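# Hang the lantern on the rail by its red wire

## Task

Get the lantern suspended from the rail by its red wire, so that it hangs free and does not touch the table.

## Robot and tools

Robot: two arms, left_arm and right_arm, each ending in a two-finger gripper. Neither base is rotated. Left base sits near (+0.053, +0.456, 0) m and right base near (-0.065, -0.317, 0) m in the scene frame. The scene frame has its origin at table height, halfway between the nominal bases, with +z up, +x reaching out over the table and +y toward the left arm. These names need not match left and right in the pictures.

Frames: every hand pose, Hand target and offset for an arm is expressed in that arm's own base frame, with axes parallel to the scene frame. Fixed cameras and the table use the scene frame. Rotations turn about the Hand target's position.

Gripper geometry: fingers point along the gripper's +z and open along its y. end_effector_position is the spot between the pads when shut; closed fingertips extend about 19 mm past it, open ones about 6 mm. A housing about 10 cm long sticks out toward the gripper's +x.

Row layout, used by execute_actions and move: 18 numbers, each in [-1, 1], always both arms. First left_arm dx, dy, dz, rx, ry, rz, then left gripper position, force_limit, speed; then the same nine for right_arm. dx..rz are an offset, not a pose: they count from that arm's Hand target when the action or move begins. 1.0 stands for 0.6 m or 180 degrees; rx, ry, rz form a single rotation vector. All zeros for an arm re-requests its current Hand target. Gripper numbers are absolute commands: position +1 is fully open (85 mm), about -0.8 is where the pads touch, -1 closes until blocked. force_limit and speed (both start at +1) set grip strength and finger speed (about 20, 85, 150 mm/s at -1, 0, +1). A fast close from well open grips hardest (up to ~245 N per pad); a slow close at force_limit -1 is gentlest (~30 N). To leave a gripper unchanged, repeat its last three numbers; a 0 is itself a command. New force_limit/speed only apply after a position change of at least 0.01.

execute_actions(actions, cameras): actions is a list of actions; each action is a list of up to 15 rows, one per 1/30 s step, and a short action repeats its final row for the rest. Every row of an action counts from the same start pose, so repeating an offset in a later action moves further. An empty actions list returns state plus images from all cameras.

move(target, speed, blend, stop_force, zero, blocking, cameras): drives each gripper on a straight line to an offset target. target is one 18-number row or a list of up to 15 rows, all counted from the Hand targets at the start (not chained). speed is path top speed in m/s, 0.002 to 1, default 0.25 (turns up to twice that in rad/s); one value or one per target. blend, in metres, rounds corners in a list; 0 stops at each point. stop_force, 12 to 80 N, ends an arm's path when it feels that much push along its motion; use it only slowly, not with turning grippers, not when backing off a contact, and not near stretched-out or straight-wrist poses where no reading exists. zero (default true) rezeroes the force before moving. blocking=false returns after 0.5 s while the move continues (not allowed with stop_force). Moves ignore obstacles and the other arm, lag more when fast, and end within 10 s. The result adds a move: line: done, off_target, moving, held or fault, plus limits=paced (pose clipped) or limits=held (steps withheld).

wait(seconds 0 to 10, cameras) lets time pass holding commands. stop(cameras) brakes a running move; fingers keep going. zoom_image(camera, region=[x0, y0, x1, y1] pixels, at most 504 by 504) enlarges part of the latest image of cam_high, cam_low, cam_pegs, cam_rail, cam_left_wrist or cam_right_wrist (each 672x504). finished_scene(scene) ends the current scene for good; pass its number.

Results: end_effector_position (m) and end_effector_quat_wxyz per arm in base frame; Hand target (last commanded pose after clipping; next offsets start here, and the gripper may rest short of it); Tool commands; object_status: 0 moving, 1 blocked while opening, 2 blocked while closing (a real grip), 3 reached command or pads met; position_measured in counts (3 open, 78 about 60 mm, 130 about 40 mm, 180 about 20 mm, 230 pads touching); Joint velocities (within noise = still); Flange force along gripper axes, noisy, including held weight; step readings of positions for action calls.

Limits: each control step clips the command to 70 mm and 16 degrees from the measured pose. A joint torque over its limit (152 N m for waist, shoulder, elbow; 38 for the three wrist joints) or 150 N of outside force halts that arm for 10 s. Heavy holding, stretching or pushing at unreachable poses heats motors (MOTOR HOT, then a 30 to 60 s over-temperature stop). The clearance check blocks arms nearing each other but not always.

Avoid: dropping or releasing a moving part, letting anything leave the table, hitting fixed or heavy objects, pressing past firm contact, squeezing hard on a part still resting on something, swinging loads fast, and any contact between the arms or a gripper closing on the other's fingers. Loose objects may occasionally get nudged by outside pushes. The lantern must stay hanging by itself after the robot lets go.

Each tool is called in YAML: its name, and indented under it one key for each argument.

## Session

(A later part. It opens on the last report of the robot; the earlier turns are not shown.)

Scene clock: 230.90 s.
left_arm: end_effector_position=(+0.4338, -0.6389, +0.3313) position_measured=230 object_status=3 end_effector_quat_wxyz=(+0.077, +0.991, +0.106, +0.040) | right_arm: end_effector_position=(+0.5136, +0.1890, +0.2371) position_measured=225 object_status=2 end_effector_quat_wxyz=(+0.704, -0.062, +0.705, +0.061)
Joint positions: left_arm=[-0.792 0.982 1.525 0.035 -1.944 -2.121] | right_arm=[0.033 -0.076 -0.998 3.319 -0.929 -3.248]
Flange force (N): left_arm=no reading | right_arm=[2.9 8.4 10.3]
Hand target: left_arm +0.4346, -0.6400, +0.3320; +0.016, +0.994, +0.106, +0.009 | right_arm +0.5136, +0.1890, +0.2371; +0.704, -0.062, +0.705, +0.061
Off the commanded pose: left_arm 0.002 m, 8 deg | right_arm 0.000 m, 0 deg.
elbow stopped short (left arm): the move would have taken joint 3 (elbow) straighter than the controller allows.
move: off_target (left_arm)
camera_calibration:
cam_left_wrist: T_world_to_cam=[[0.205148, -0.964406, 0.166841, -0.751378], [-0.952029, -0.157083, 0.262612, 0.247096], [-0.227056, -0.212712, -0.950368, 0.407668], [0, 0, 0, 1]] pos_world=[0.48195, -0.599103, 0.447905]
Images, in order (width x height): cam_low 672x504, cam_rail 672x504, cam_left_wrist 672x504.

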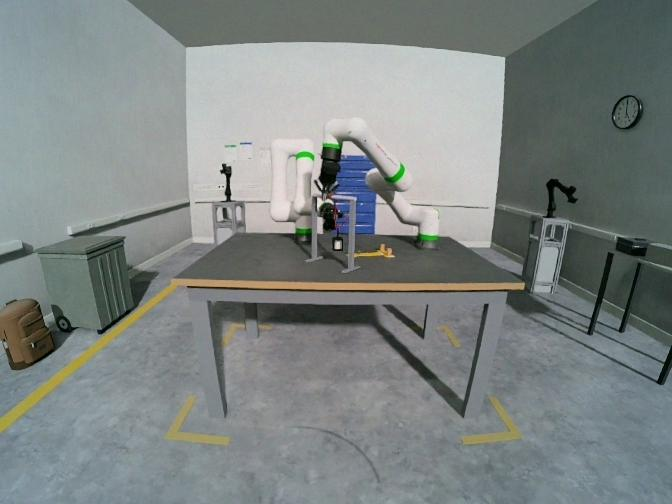

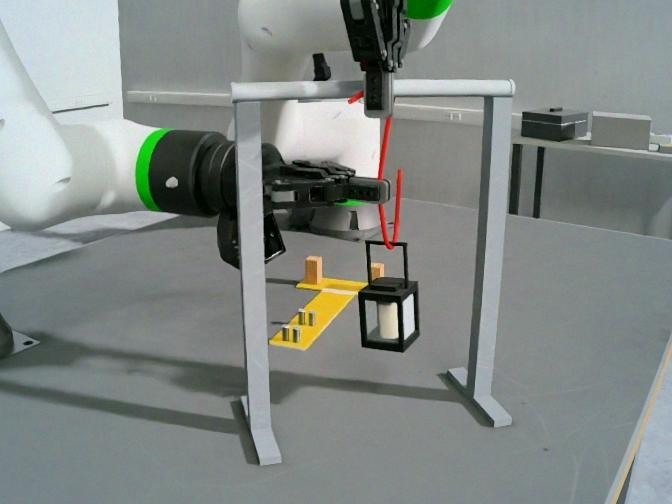

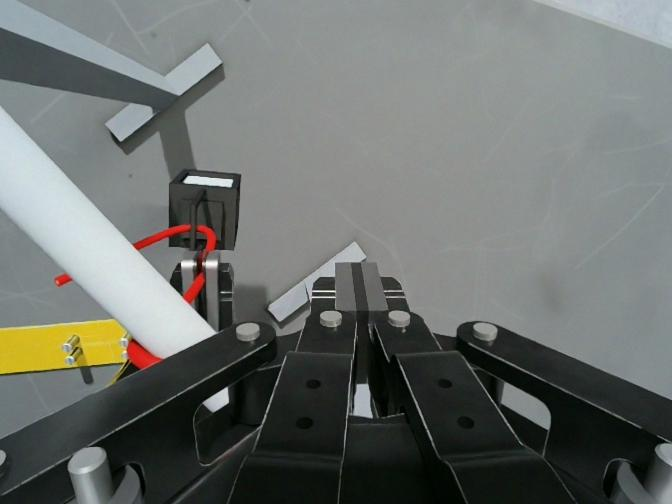

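move:
  target:
    - [0,0,0.13,0,0,0,-1,-0.5,-1,0,0,0,0,0,0,-1,0.6,-1]
    - [0,0.03,0.145,0,0,0.489,-0.4,-0.3,-1,0,0,0,0,0,0,-1,0.6,-1]
  speed: 0.1
  cameras: ["cam_rail","cam_low","cam_left_wrist","cam_high"]

zoom_image:
  camera: "cam_rail"
  region: [300, 50, 480, 230]

zoom_image:
  camera: "cam_low"
  region: [300, 170, 360, 230]

Scene clock: 241.67 s.
left_arm: end_effector_position=(+0.4338, -0.6209, +0.4180) position_measured=230 object_status=3 end_effector_quat_wxyz=(+0.151, +0.636, +0.756, -0.021) | right_arm: end_effector_position=(+0.5136, +0.1890, +0.2371) position_measured=225 object_status=2 end_effector_quat_wxyz=(+0.704, -0.062, +0.705, +0.061)
Joint positions: left_arm=[-0.781 0.869 1.531 0.019 -1.926 -0.608] | right_arm=[0.033 -0.076 -0.998 3.319 -0.929 -3.248]
Flange force (N): left_arm=no reading | right_arm=[3.6 6.2 10.2]
Hand target: left_arm +0.4346, -0.6220, +0.4190; +0.017, +0.641, +0.767, +0.015 | right_arm +0.5136, +0.1890, +0.2371; +0.704, -0.062, +0.705, +0.061
Tool commands: left_gripper/position=-1.0 left_gripper/force_limit=-0.5 left_gripper/speed=-1.0 right_gripper/position=-1.0 right_gripper/force_limit=+0.6 right_gripper/speed=-1.0
Off the commanded pose: left_arm 0.002 m, 17 deg; orientation clipped | right_arm 0.000 m, 0 deg.
elbow stopped short (left arm): the move would have taken joint 3 (elbow) straighter than the controller allows.
elbow read too straight (left arm): the controller reads joint 3 (elbow) straighter than it allows; while it does, the hand can move without a command.
move: off_target (left_arm; path cut at 10 s); path passed 1 of 2 targets; target 2's new numbers were not sent; limits=paced
camera_calibration:
cam_left_wrist: T_world_to_cam=[[0.967001, 0.193209, 0.16607, -0.359985], [0.0705728, -0.829466, 0.554082, -0.755763], [0.244803, -0.524077, -0.815729, 0.0395995], [0, 0, 0, 1]] pos_world=[0.391748, -0.536574, 0.51084]
Images, in order (width x height): cam_high 672x504, cam_low 672x504, cam_rail 672x504, cam_left_wrist 672x504.

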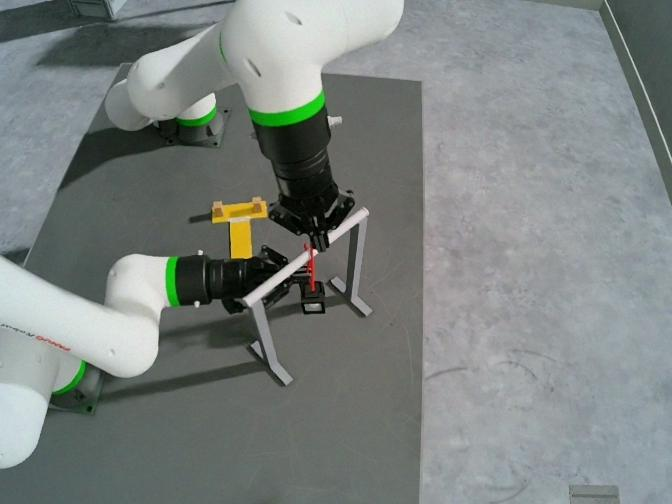

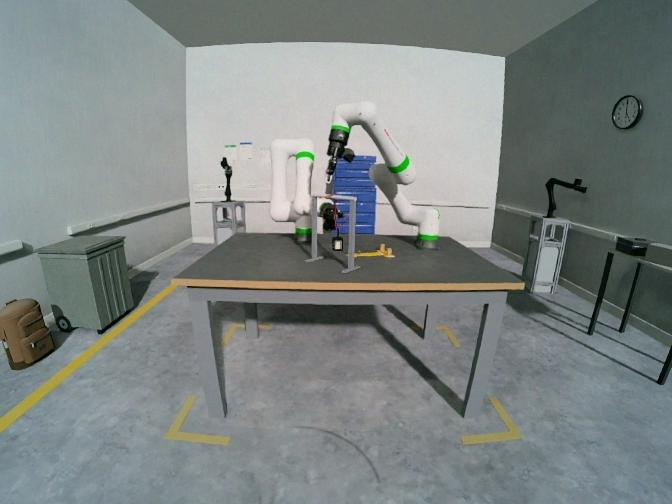

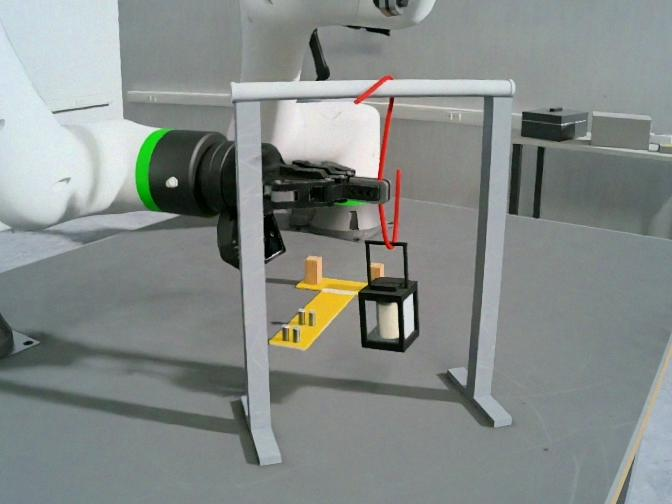

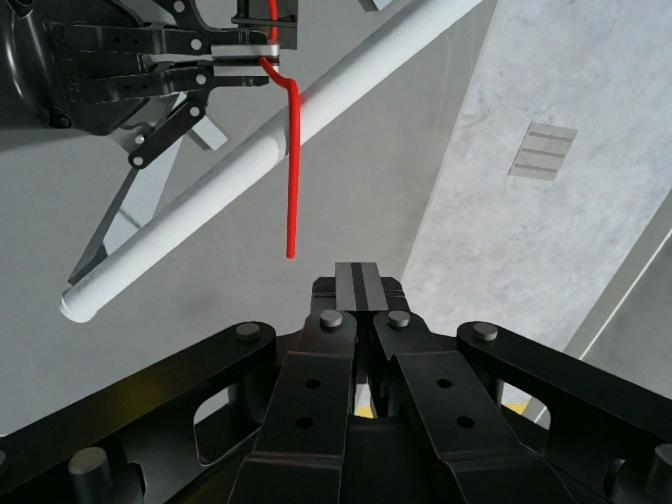

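Scaled by 2.800 from the camera's 672x504 image, which has a finer 960x720 frame.

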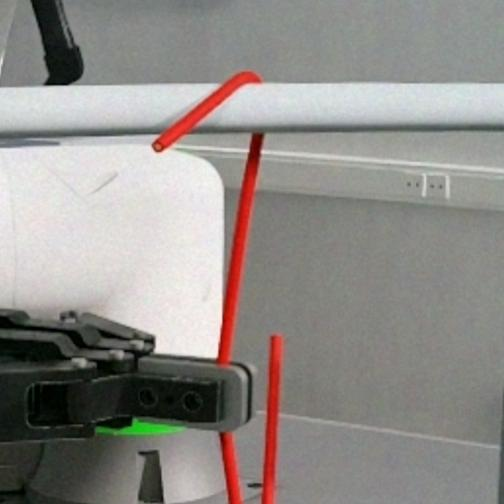

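Scaled by 8.400 from the camera's 672x504 image, which has a finer 960x720 frame.

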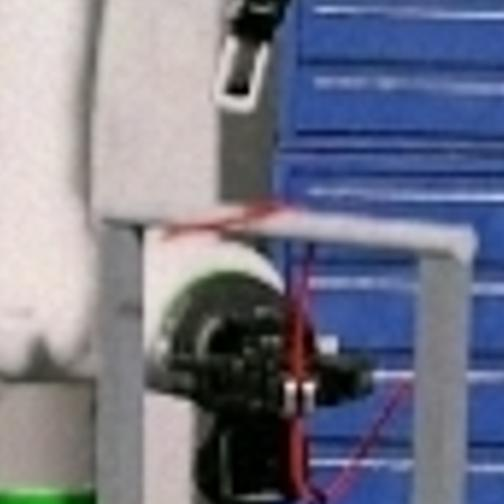

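move:
  target:
    - [-0.0243,-0.025,-0.05,0,0,0,-0.4,-0.3,-1,0,0,0,0,0,0,-1,0.6,-1]
    - [-0.0243,-0.027,-0.117,0,0,0,-0.4,-0.3,-1,0,0,0,0,0,0,-1,0.6,-1]
  speed: 0.05
  blend: 0.005
  cameras: ["cam_rail","cam_low","cam_left_wrist"]

zoom_image:
  camera: "cam_rail"
  region: [300, 50, 480, 230]

zoom_image:
  camera: "cam_low"
  region: [300, 170, 360, 230]

Scene clock: 247.07 s.
left_arm: end_effector_position=(+0.4193, -0.6370, +0.3480) position_measured=179 object_status=3 end_effector_quat_wxyz=(+0.090, +0.640, +0.763, -0.007) | right_arm: end_effector_position=(+0.5136, +0.1890, +0.2371) position_measured=225 object_status=2 end_effector_quat_wxyz=(+0.704, -0.062, +0.705, +0.061)
Joint positions: left_arm=[-0.821 0.958 1.538 -0.008 -1.97 -0.579] | right_arm=[0.033 -0.076 -0.998 3.319 -0.929 -3.248]
Flange force (N): left_arm=no reading | right_arm=[4.3 7.2 11.1]
Hand target: left_arm +0.4200, -0.6382, +0.3488; +0.017, +0.641, +0.767, +0.015 | right_arm +0.5136, +0.1890, +0.2371; +0.704, -0.062, +0.705, +0.061
Off the commanded pose: left_arm 0.002 m, 9 deg | right_arm 0.000 m, 0 deg.
elbow stopped short (left arm): the move would have taken joint 3 (elbow) straighter than the controller allows.
move: off_target (left_arm)
camera_calibration:
cam_left_wrist: T_world_to_cam=[[0.976823, 0.18361, 0.110022, -0.321791], [0.113662, -0.880483, 0.460251, -0.747316], [0.181379, -0.437079, -0.880945, 0.0823591], [0, 0, 0, 1]] pos_world=[0.384336, -0.562917, 0.451911]
Images, in order (width x height): cam_low 672x504, cam_rail 672x504, cam_left_wrist 672x504.

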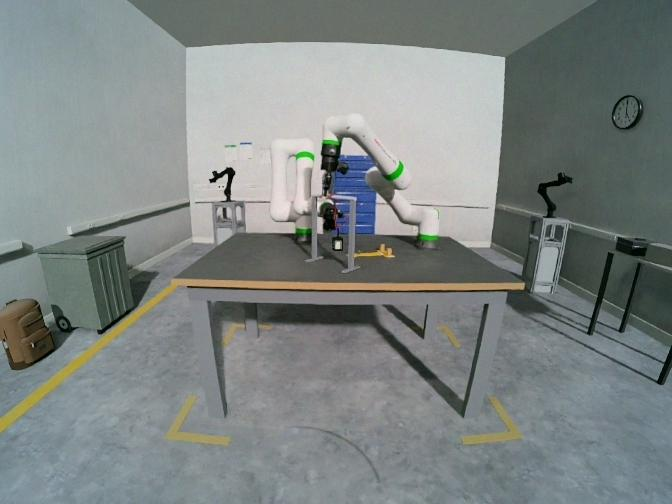

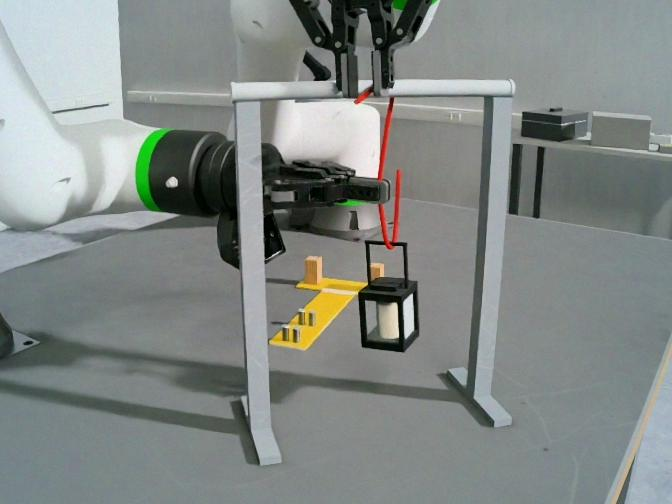

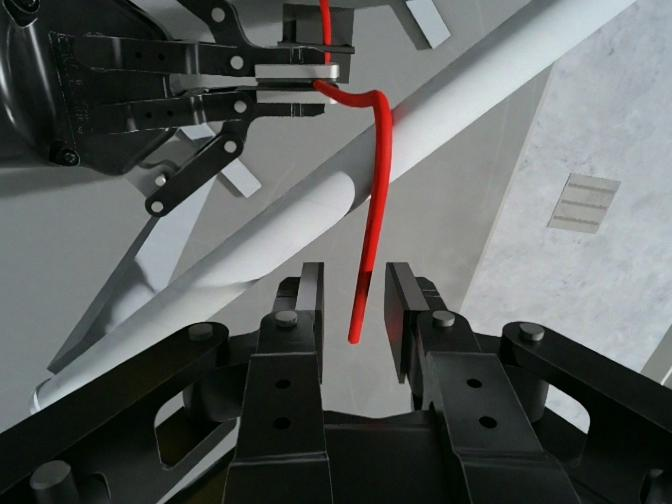

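Scaled by 2.800 from the camera's 672x504 image, which has a finer 960x720 frame.

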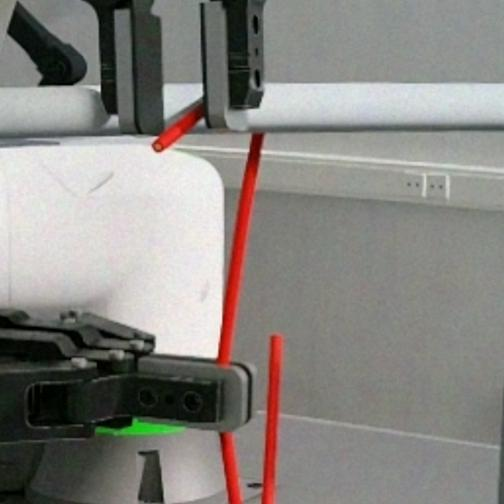

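Scaled by 8.400 from the camera's 672x504 image, which has a finer 960x720 frame.

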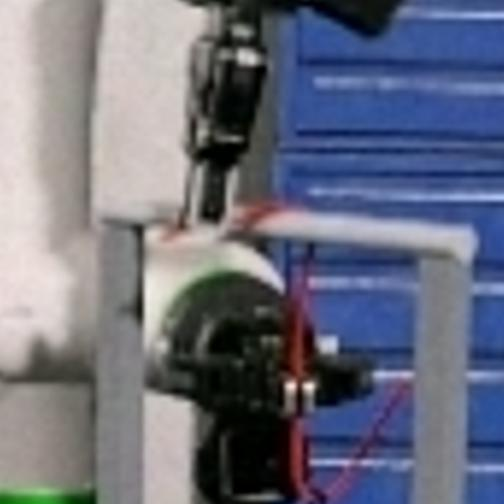

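move:
  target:
    - [0,0,-0.013,0,0,0,-0.4,-0.3,-1,0,0,0,0,0,0,-1,0.6,-1]
    - [0,0,-0.013,0,0,0,-1,-0.3,-1,0,0,0,0,0,0,-1,0.6,-1]
    - [-0.001,0.009,-0.04,0,0,0,-1,-0.3,-1,0,0,0,0,0,0,-1,0.6,-1]
  speed: [0.03,0.03,0.025]
  cameras: ["cam_rail","cam_low","cam_left_wrist"]

zoom_image:
  camera: "cam_rail"
  region: [300, 50, 480, 230]

zoom_image:
  camera: "cam_low"
  region: [300, 170, 360, 230]

Scene clock: 254.53 s.
left_arm: end_effector_position=(+0.4187, -0.6317, +0.3240) position_measured=222 object_status=2 end_effector_quat_wxyz=(+0.061, +0.641, +0.765, +0.001) | right_arm: end_effector_position=(+0.5136, +0.1890, +0.2371) position_measured=225 object_status=2 end_effector_quat_wxyz=(+0.704, -0.062, +0.705, +0.061)
Joint positions: left_arm=[-0.821 0.989 1.542 -0.02 -2.002 -0.583] | right_arm=[0.033 -0.076 -0.998 3.319 -0.929 -3.248]
Flange force (N): left_arm=no reading | right_arm=[-10.3 6.9 10.7]
Hand target: left_arm +0.4194, -0.6328, +0.3248; +0.017, +0.641, +0.767, +0.015 | right_arm +0.5136, +0.1890, +0.2371; +0.704, -0.062, +0.705, +0.061
Off the commanded pose: left_arm 0.002 m, 5 deg | right_arm 0.000 m, 0 deg.
elbow stopped short (left arm): the move would have taken joint 3 (elbow) straighter than the controller allows.
move: off_target (left_arm); target 2's new numbers were sent with left_arm's hand 0.002 m and 8 deg from that target
camera_calibration:
cam_left_wrist: T_world_to_cam=[[0.979619, 0.180955, 0.0871941, -0.315056], [0.130009, -0.902095, 0.411488, -0.736136], [0.153118, -0.391765, -0.907235, 0.112692], [0, 0, 0, 1]] pos_world=[0.387084, -0.562905, 0.43262]
Images, in order (width x height): cam_low 672x504, cam_rail 672x504, cam_left_wrist 672x504.

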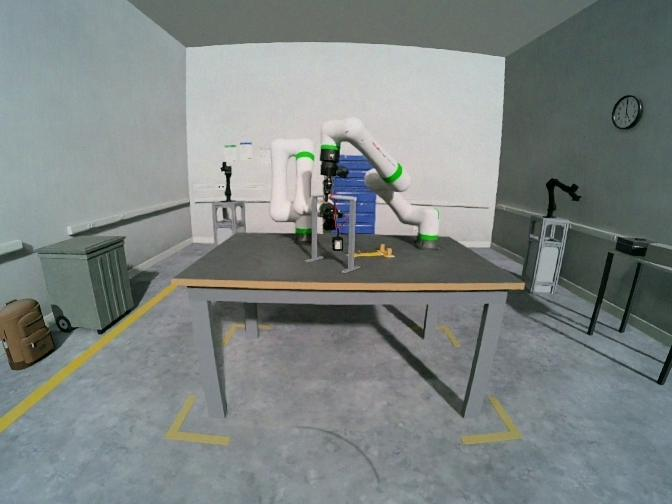

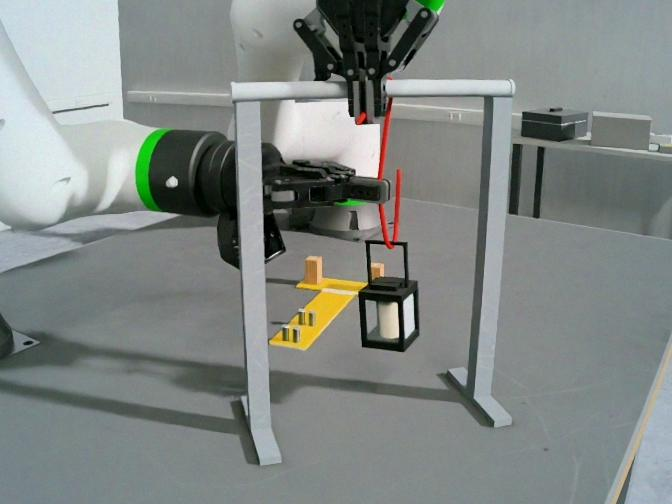

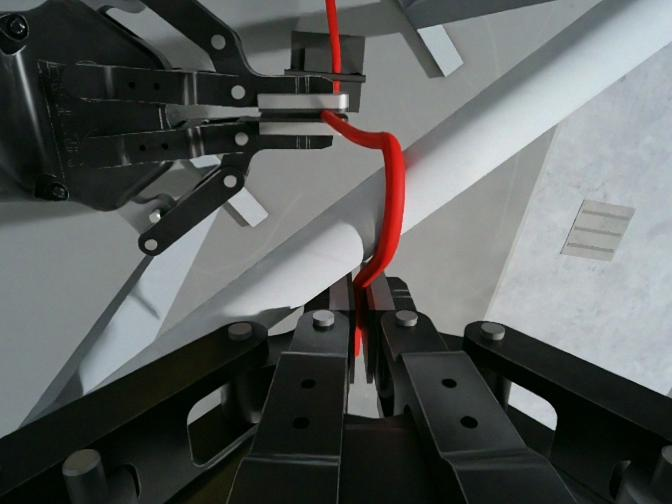

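Scaled by 2.800 from the camera's 672x504 image, which has a finer 960x720 frame.

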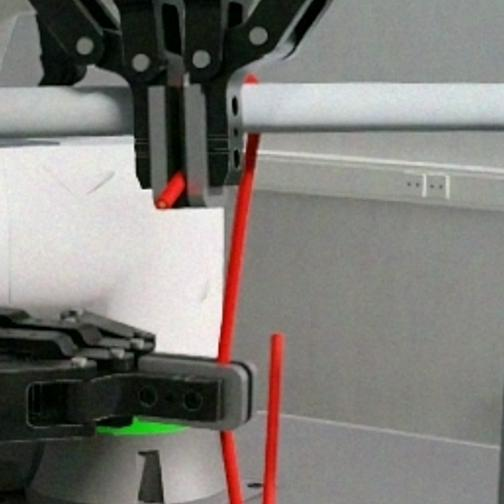

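Scaled by 8.400 from the camera's 672x504 image, which has a finer 960x720 frame.

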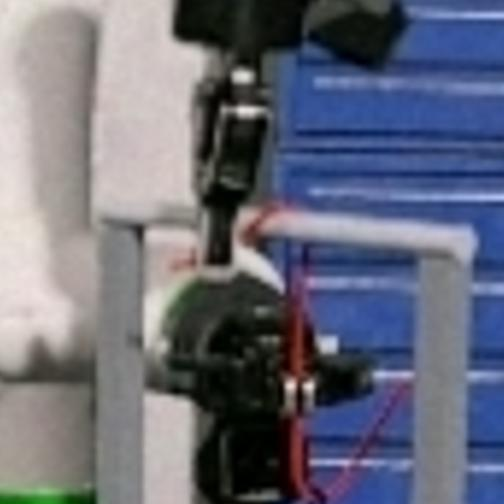

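move:
  target:
    - [0.0,0.008,-0.02,0,0,0,-1,-0.3,-1,0,0,0,0,0,0,-1,0.6,-1]
    - [0.0,0.018,-0.035,0,0,0,-1,-0.3,-1,0,0,0,0,0,0,-1,0.6,-1]
  speed: 0.025
  blend: 0.003
  cameras: ["cam_rail","cam_low","cam_left_wrist"]

zoom_image:
  camera: "cam_rail"
  region: [300, 50, 480, 230]

zoom_image:
  camera: "cam_low"
  region: [300, 170, 360, 230]

Scene clock: 256.50 s.
left_arm: end_effector_position=(+0.4191, -0.6309, +0.3228) position_measured=222 object_status=2 end_effector_quat_wxyz=(+0.060, +0.641, +0.765, +0.002) | right_arm: end_effector_position=(+0.5136, +0.1890, +0.2371) position_measured=225 object_status=2 end_effector_quat_wxyz=(+0.704, -0.062, +0.705, +0.061)
Joint positions: left_arm=[-0.82 0.992 1.544 -0.021 -2.006 -0.584] | right_arm=[0.033 -0.076 -0.998 3.319 -0.929 -3.248]
Flange force (N): left_arm=no reading | right_arm=[-3.3 6.1 10.7]
Flange force when the fault began (N): left_arm=no reading
Hand target: left_arm +0.4191, -0.6309, +0.3228; +0.060, +0.641, +0.765, +0.002 (not the last commanded pose) | right_arm +0.5136, +0.1890, +0.2371; +0.704, -0.062, +0.705, +0.061
Tool commands: left_gripper/position=-1.0 left_gripper/force_limit=-0.301961 left_gripper/speed=-1.0 right_gripper/position=-1.0 right_gripper/force_limit=+0.6 right_gripper/speed=-1.0
Off the commanded pose: left_arm 0.021 m, 5 deg | right_arm 0.000 m, 0 deg.
FORCE FAULT: contact force on the left arm reached its limit, and that arm stopped. The contact can be on any part of that arm, not only on its tool. That arm's remaining commands of this call were not run. That arm is still stopped at the end of this call. That arm stays stopped for about 10 more seconds. Until then a move that you send moves the other arm only, and its call returns only when the move has ended. Once the stop has ended, the next robot result says so. If the stop ends while you think or write, that arm runs what you send next, counted from a new Hand target: where the arm stands when the stop ends. While its stop runs, that arm takes no new command, but its gripper still runs the gripper command that each later call begins with. Until it ends, the stop uses up actions while you think or wait. An arm that is not stopped still takes commands.
elbow stopped short (left arm): the move would have taken joint 3 (elbow) straighter than the controller allows.
move: fault (left_arm); path passed 0 of 2 targets
camera_calibration:
cam_left_wrist: T_world_to_cam=[[0.979808, 0.180496, 0.0860127, -0.315454], [0.130586, -0.903451, 0.408318, -0.73507], [0.151408, -0.388841, -0.908779, 0.114832], [0, 0, 0, 1]] pos_world=[0.387687, -0.56251, 0.431632]
Images, in order (width x height): cam_low 672x504, cam_rail 672x504, cam_left_wrist 672x504.

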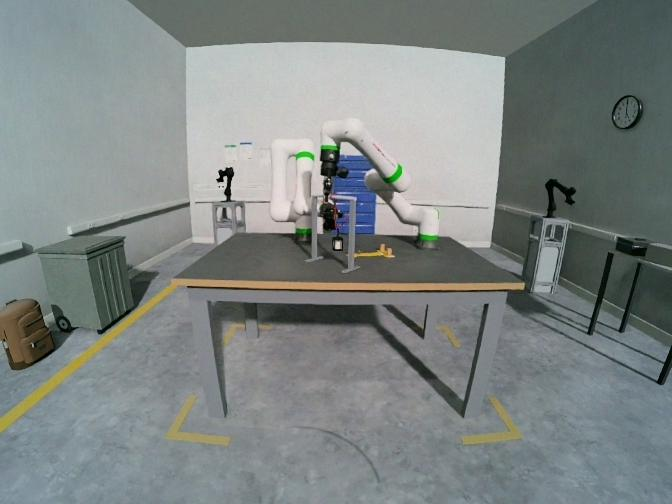

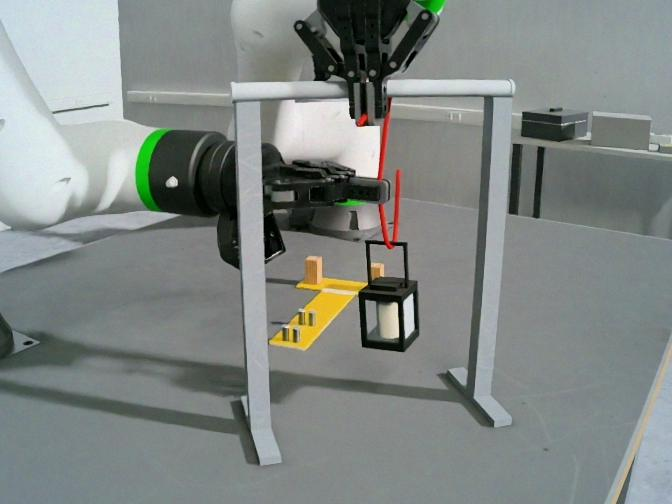

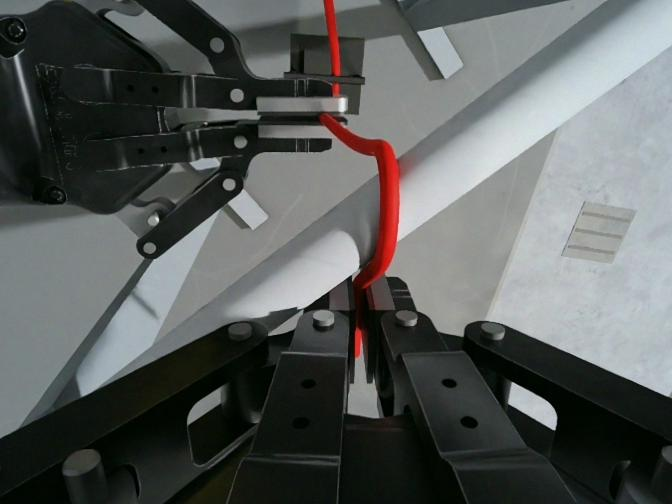

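Scaled by 2.800 from the camera's 672x504 image, which has a finer 960x720 frame.

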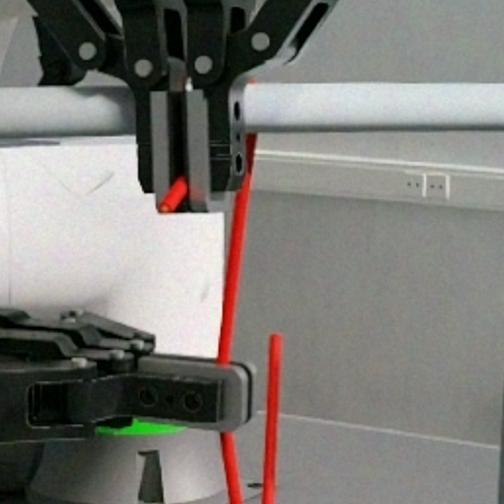

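Scaled by 8.400 from the camera's 672x504 image, which has a finer 960x720 frame.

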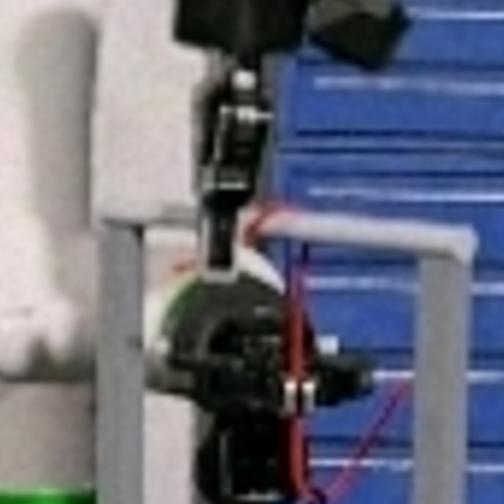

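wait:
  seconds: 10

wait:
  seconds: 1

Scene clock: 266.80 s.
left_arm: end_effector_position=(+0.4191, -0.6309, +0.3228) position_measured=222 object_status=2 end_effector_quat_wxyz=(+0.060, +0.641, +0.765, +0.002) | right_arm: end_effector_position=(+0.5136, +0.1890, +0.2371) position_measured=225 object_status=2 end_effector_quat_wxyz=(+0.704, -0.062, +0.705, +0.061)
Joint positions: left_arm=[-0.82 0.992 1.544 -0.021 -2.006 -0.584] | right_arm=[0.033 -0.076 -0.998 3.319 -0.929 -3.248]
Flange force (N): left_arm=no reading | right_arm=[-0.7 7.8 12.5]
Hand target: left_arm +0.4191, -0.6309, +0.3228; +0.060, +0.641, +0.765, +0.002 (not the last commanded pose) | right_arm +0.5136, +0.1890, +0.2371; +0.704, -0.062, +0.705, +0.061
Tool commands: left_gripper/position=-1.0 left_gripper/force_limit=-0.301961 left_gripper/speed=-1.0 right_gripper/position=-1.0 right_gripper/force_limit=+0.6 right_gripper/speed=-1.0
Off the commanded pose: left_arm 0.021 m, 5 deg | right_arm 0.000 m, 0 deg.
FORCE FAULT, CONTINUED: the left arm's stop, for the force fault that an earlier result reported, is over. The rest of the stop counts as 20 of the actions that you can send in this scene. During its stop the left arm's controller moved it back a little. That arm's target is now where it stood when the stop ended, not its last command. That arm accepts commands again.
wait: 10.00 s; at rest from the start

Scene clock: 267.80 s.
left_arm: end_effector_position=(+0.4191, -0.6309, +0.3228) position_measured=222 object_status=2 end_effector_quat_wxyz=(+0.060, +0.641, +0.765, +0.002) | right_arm: end_effector_position=(+0.5136, +0.1890, +0.2371) position_measured=225 object_status=2 end_effector_quat_wxyz=(+0.704, -0.062, +0.705, +0.061)
Joint positions: left_arm=[-0.82 0.992 1.544 -0.021 -2.006 -0.584] | right_arm=[0.033 -0.076 -0.998 3.319 -0.929 -3.248]
Flange force (N): left_arm=no reading | right_arm=[-2.7 4.9 10.1]
Hand target: left_arm +0.4191, -0.6309, +0.3228; +0.060, +0.641, +0.765, +0.002 (not the last commanded pose) | right_arm +0.5136, +0.1890, +0.2371; +0.704, -0.062, +0.705, +0.061
Tool commands: left_gripper/position=-1.0 left_gripper/force_limit=-0.301961 left_gripper/speed=-1.0 right_gripper/position=-1.0 right_gripper/force_limit=+0.6 right_gripper/speed=-1.0
Off the commanded pose: left_arm 0.021 m, 5 deg | right_arm 0.000 m, 0 deg.
elbow read too straight (left arm): the controller reads joint 3 (elbow) straighter than it allows; while it does, the hand can move without a command.
wait: 1.00 s; at rest by 0.17 s

move:
  target:
    - [0.004,-0.004,0.004,0,0,0,-0.5,-0.3,-1,0,0,0,0,0,0,-1,0.6,-1]
    - [0.004,-0.004,0.15,0,0,0,-0.5,-0.3,-1,0,0,0,0,0,0,-1,0.6,-1]
    - [-0.15,0.5,0.15,0,0,0,-0.5,-0.3,-1,0,0,0,0,0,0,-1,0.6,-1]
  speed: [0.02,0.08,0.2]
  blend: [0.001,0.02,0]
  cameras: ["cam_rail","cam_low","cam_high"]

zoom_image:
  camera: "cam_rail"
  region: [300, 50, 480, 230]

zoom_image:
  camera: "cam_low"
  region: [300, 170, 360, 230]

Scene clock: 271.87 s.
left_arm: end_effector_position=(+0.3291, -0.3310, +0.4128) position_measured=192 object_status=3 end_effector_quat_wxyz=(+0.060, +0.641, +0.765, +0.002) | right_arm: end_effector_position=(+0.5136, +0.1890, +0.2371) position_measured=225 object_status=2 end_effector_quat_wxyz=(+0.704, -0.062, +0.705, +0.061)
Joint positions: left_arm=[-0.492 -0.002 0.294 0.02 -1.749 -0.897] | right_arm=[0.033 -0.076 -0.998 3.319 -0.929 -3.248]
Flange force (N): left_arm=[1.3 -3.1 1.7] | right_arm=[-0.4 5.8 10.0]
Hand target: left_arm +0.3291, -0.3309, +0.4128; +0.060, +0.641, +0.765, +0.002 | right_arm +0.5136, +0.1890, +0.2371; +0.704, -0.062, +0.705, +0.061
Off the commanded pose: left_arm 0.000 m, 0 deg | right_arm 0.000 m, 0 deg.
elbow stopped short (left arm): the move would have taken joint 3 (elbow) straighter than the controller allows.
move: done
Images, in order (width x height): cam_high 672x504, cam_low 672x504, cam_rail 672x504.

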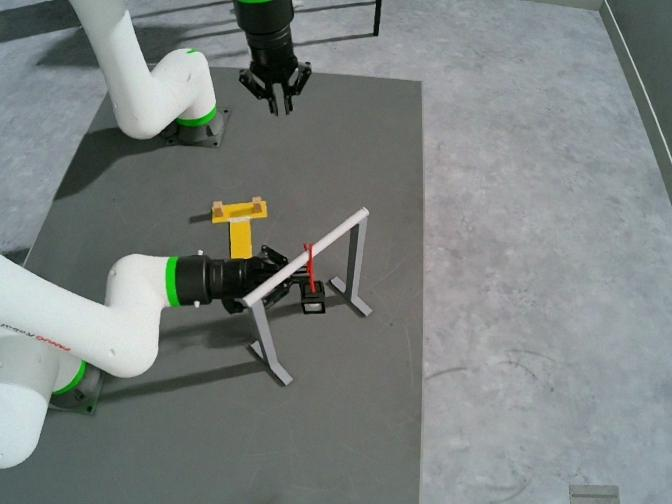

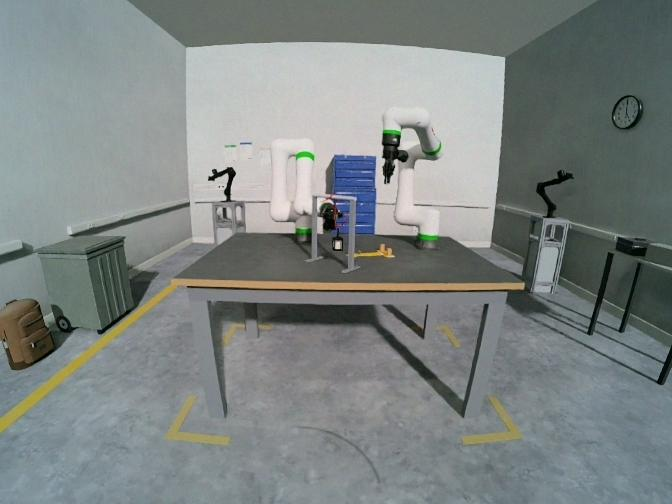

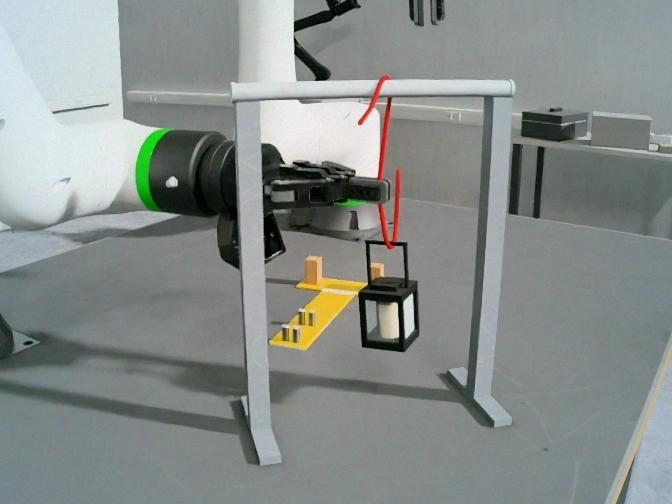

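Scaled by 2.800 from the camera's 672x504 image, which has a finer 960x720 frame.

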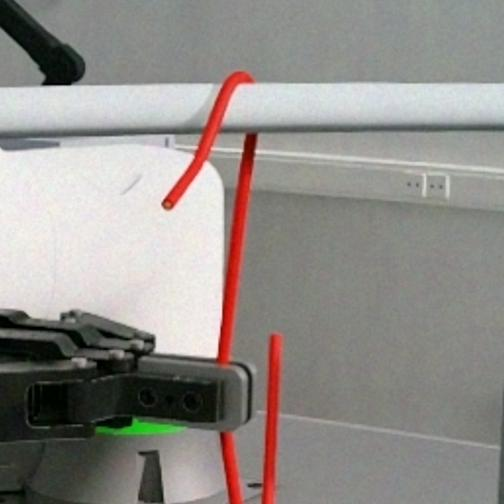

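Scaled by 8.400 from the camera's 672x504 image, which has a finer 960x720 frame.

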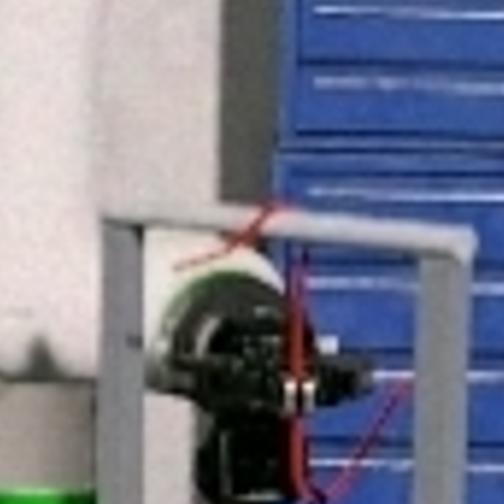

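move:
  target: [0,0,0,0,0,0,-0.5,-0.3,-1,0,0,0,0,0,0,-0.35,0.6,-1]
  cameras: ["cam_rail","cam_right_wrist","cam_low"]

zoom_image:
  camera: "cam_low"
  region: [300, 170, 380, 250]

Scene clock: 273.53 s.
left_arm: end_effector_position=(+0.3291, -0.3309, +0.4128) position_measured=192 object_status=3 end_effector_quat_wxyz=(+0.060, +0.641, +0.765, +0.002) | right_arm: end_effector_position=(+0.5136, +0.1890, +0.2371) position_measured=173 object_status=0 end_effector_quat_wxyz=(+0.704, -0.062, +0.705, +0.061)
Joint positions: left_arm=[-0.492 -0.002 0.294 0.02 -1.749 -0.898] | right_arm=[0.033 -0.076 -0.998 3.319 -0.929 -3.248]
Flange force (N): left_arm=[4.4 -5.7 4.0] | right_arm=[6.7 6.1 10.9]
Hand target: left_arm +0.3291, -0.3309, +0.4128; +0.060, +0.641, +0.765, +0.002 | right_arm +0.5136, +0.1890, +0.2371; +0.704, -0.062, +0.705, +0.061
Off the commanded pose: left_arm 0.000 m, 0 deg | right_arm 0.000 m, 0 deg.
move: done
camera_calibration:
cam_right_wrist: T_world_to_cam=[[-0.160242, 0.987039, 0.00876053, -0.0957743], [-0.350674, -0.0652225, 0.934224, -0.0139652], [0.922686, 0.14663, 0.35658, -0.463197], [0, 0, 0, 1]] pos_world=[0.407142, 0.161541, 0.179053]
Images, in order (width x height): cam_low 672x504, cam_rail 672x504, cam_right_wrist 672x504.

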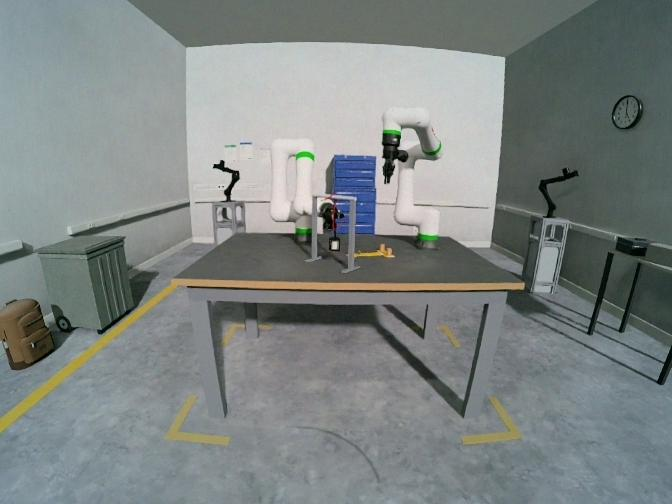

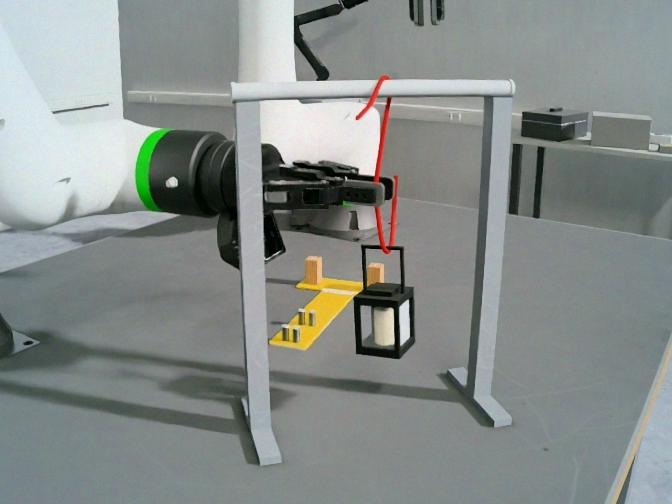

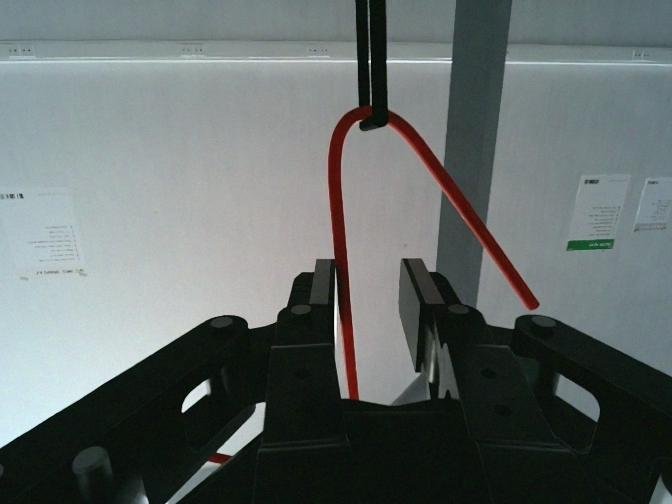

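Scaled by 6.300 from the camera's 672x504 image, which has a finer 960x720 frame.

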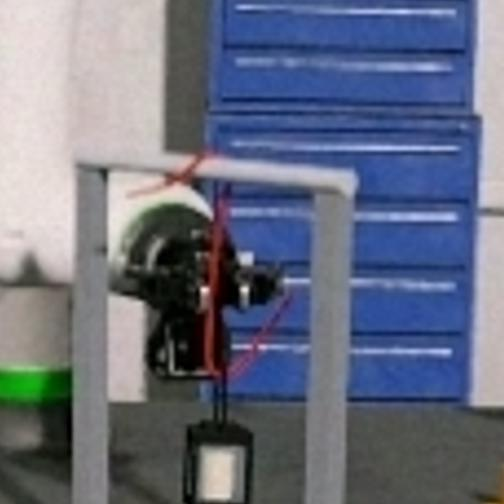

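move:
  target:
    - [0,0,0,0,0,0,-0.5,-0.3,-1,0.0029,-0.0164,0,0,0,0,-0.35,0.6,-1]
    - [0,0,0,0,0,0,-0.5,-0.3,-1,-0.21,-0.054,0,0,0,0,-0.35,0.6,-1]
  speed: [0.02,0.035]
  cameras: ["cam_rail","cam_low"]

wait:
  seconds: 2
  cameras: ["cam_rail","cam_high"]

zoom_image:
  camera: "cam_rail"
  region: [300, 50, 480, 230]

Scene clock: 279.70 s.
left_arm: end_effector_position=(+0.3291, -0.3309, +0.4128) position_measured=192 object_status=3 end_effector_quat_wxyz=(+0.060, +0.641, +0.765, +0.002) | right_arm: end_effector_position=(+0.3886, +0.1575, +0.2383) position_measured=173 object_status=3 end_effector_quat_wxyz=(+0.641, -0.034, +0.767, +0.023)
Joint positions: left_arm=[-0.492 -0.002 0.294 0.02 -1.749 -0.898] | right_arm=[0.055 -0.862 -1.184 3.319 -0.146 -3.304]
Flange force (N): left_arm=[4.7 -6.2 4.0] | right_arm=no reading
Hand target: left_arm +0.3291, -0.3309, +0.4128; +0.060, +0.641, +0.765, +0.002 | right_arm +0.3876, +0.1566, +0.2371; +0.704, -0.062, +0.705, +0.061
Off the commanded pose: left_arm 0.000 m, 0 deg | right_arm 0.002 m, 12 deg.
joint sent to its limit (right arm) — joint 3 (elbow), lower limit, where the elbow is as bent as it goes; joint 4 (forearm roll), upper limit. The joint targets are off in orientation, not in position.
move: off_target (right_arm)
Images, in order (width x height): cam_low 672x504, cam_rail 672x504.

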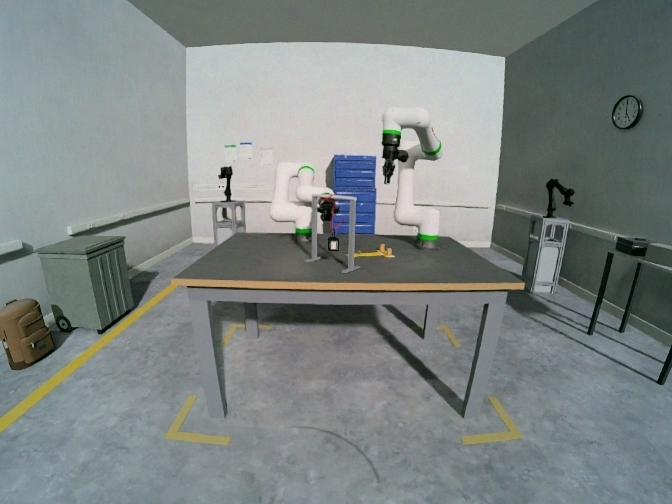

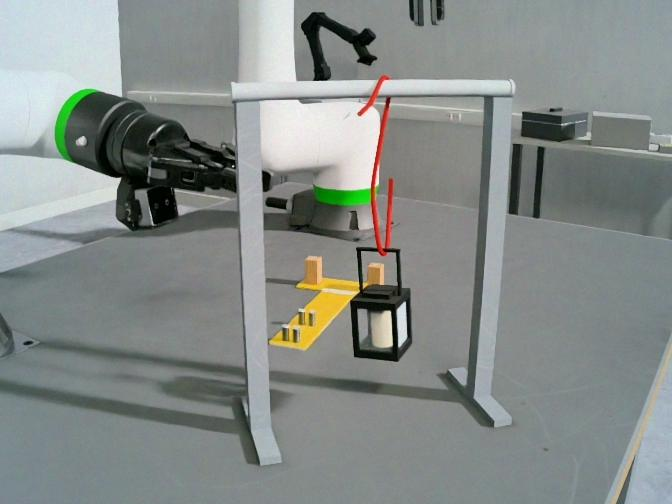

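Scene clock: 281.70 s.
left_arm: end_effector_position=(+0.3291, -0.3309, +0.4128) position_measured=192 object_status=3 end_effector_quat_wxyz=(+0.060, +0.641, +0.765, +0.002) | right_arm: end_effector_position=(+0.3886, +0.1575, +0.2383) position_measured=173 object_status=3 end_effector_quat_wxyz=(+0.641, -0.034, +0.767, +0.023)
Joint positions: left_arm=[-0.492 -0.002 0.294 0.02 -1.749 -0.898] | right_arm=[0.055 -0.862 -1.184 3.319 -0.146 -3.304]
Flange force (N): left_arm=[4.5 -6.0 3.8] | right_arm=no reading
Hand target: left_arm +0.3291, -0.3309, +0.4128; +0.060, +0.641, +0.765, +0.002 | right_arm +0.3876, +0.1566, +0.2371; +0.704, -0.062, +0.705, +0.061
Tool commands: left_gripper/position=-0.5 left_gripper/force_limit=-0.3 left_gripper/speed=-1.0 right_gripper/position=-0.35 right_gripper/force_limit=+0.6 right_gripper/speed=-1.0
Off the commanded pose: left_arm 0.000 m, 0 deg | right_arm 0.002 m, 12 deg.
wait: 2.00 s; at rest by 0.17 s
Images, in order (width x height): cam_high 672x504, cam_rail 672x504.

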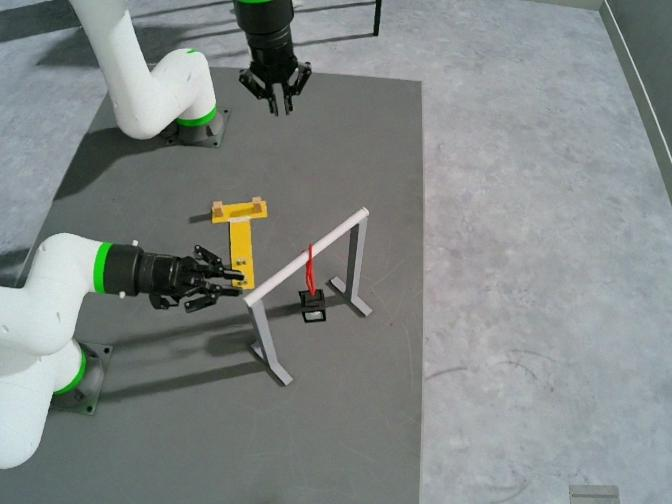

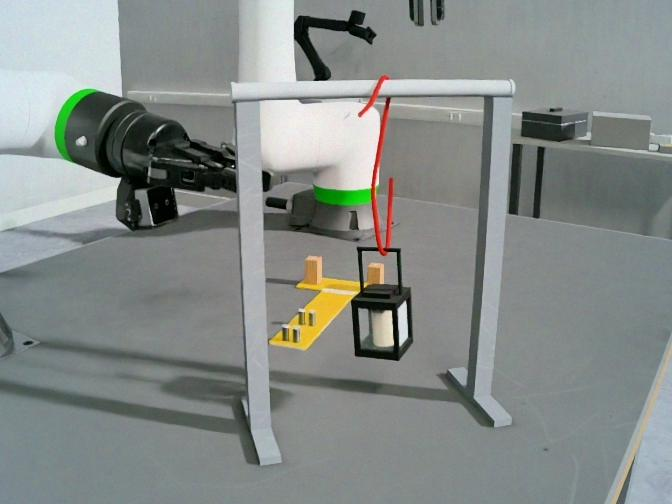

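Scaled by 2.800 from the camera's 672x504 image, which has a finer 960x720 frame.

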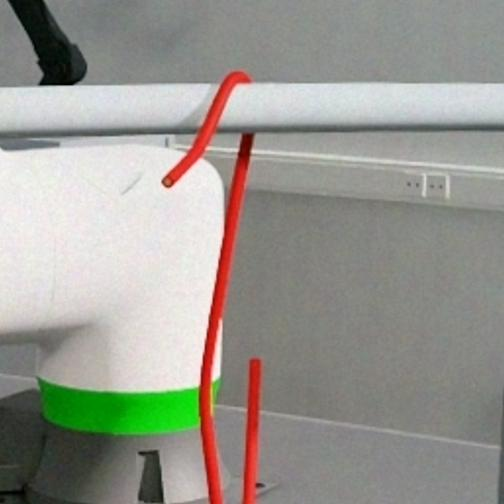

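Stable.

finished_scene:
  scene: 2

The scene is finished: the task was done.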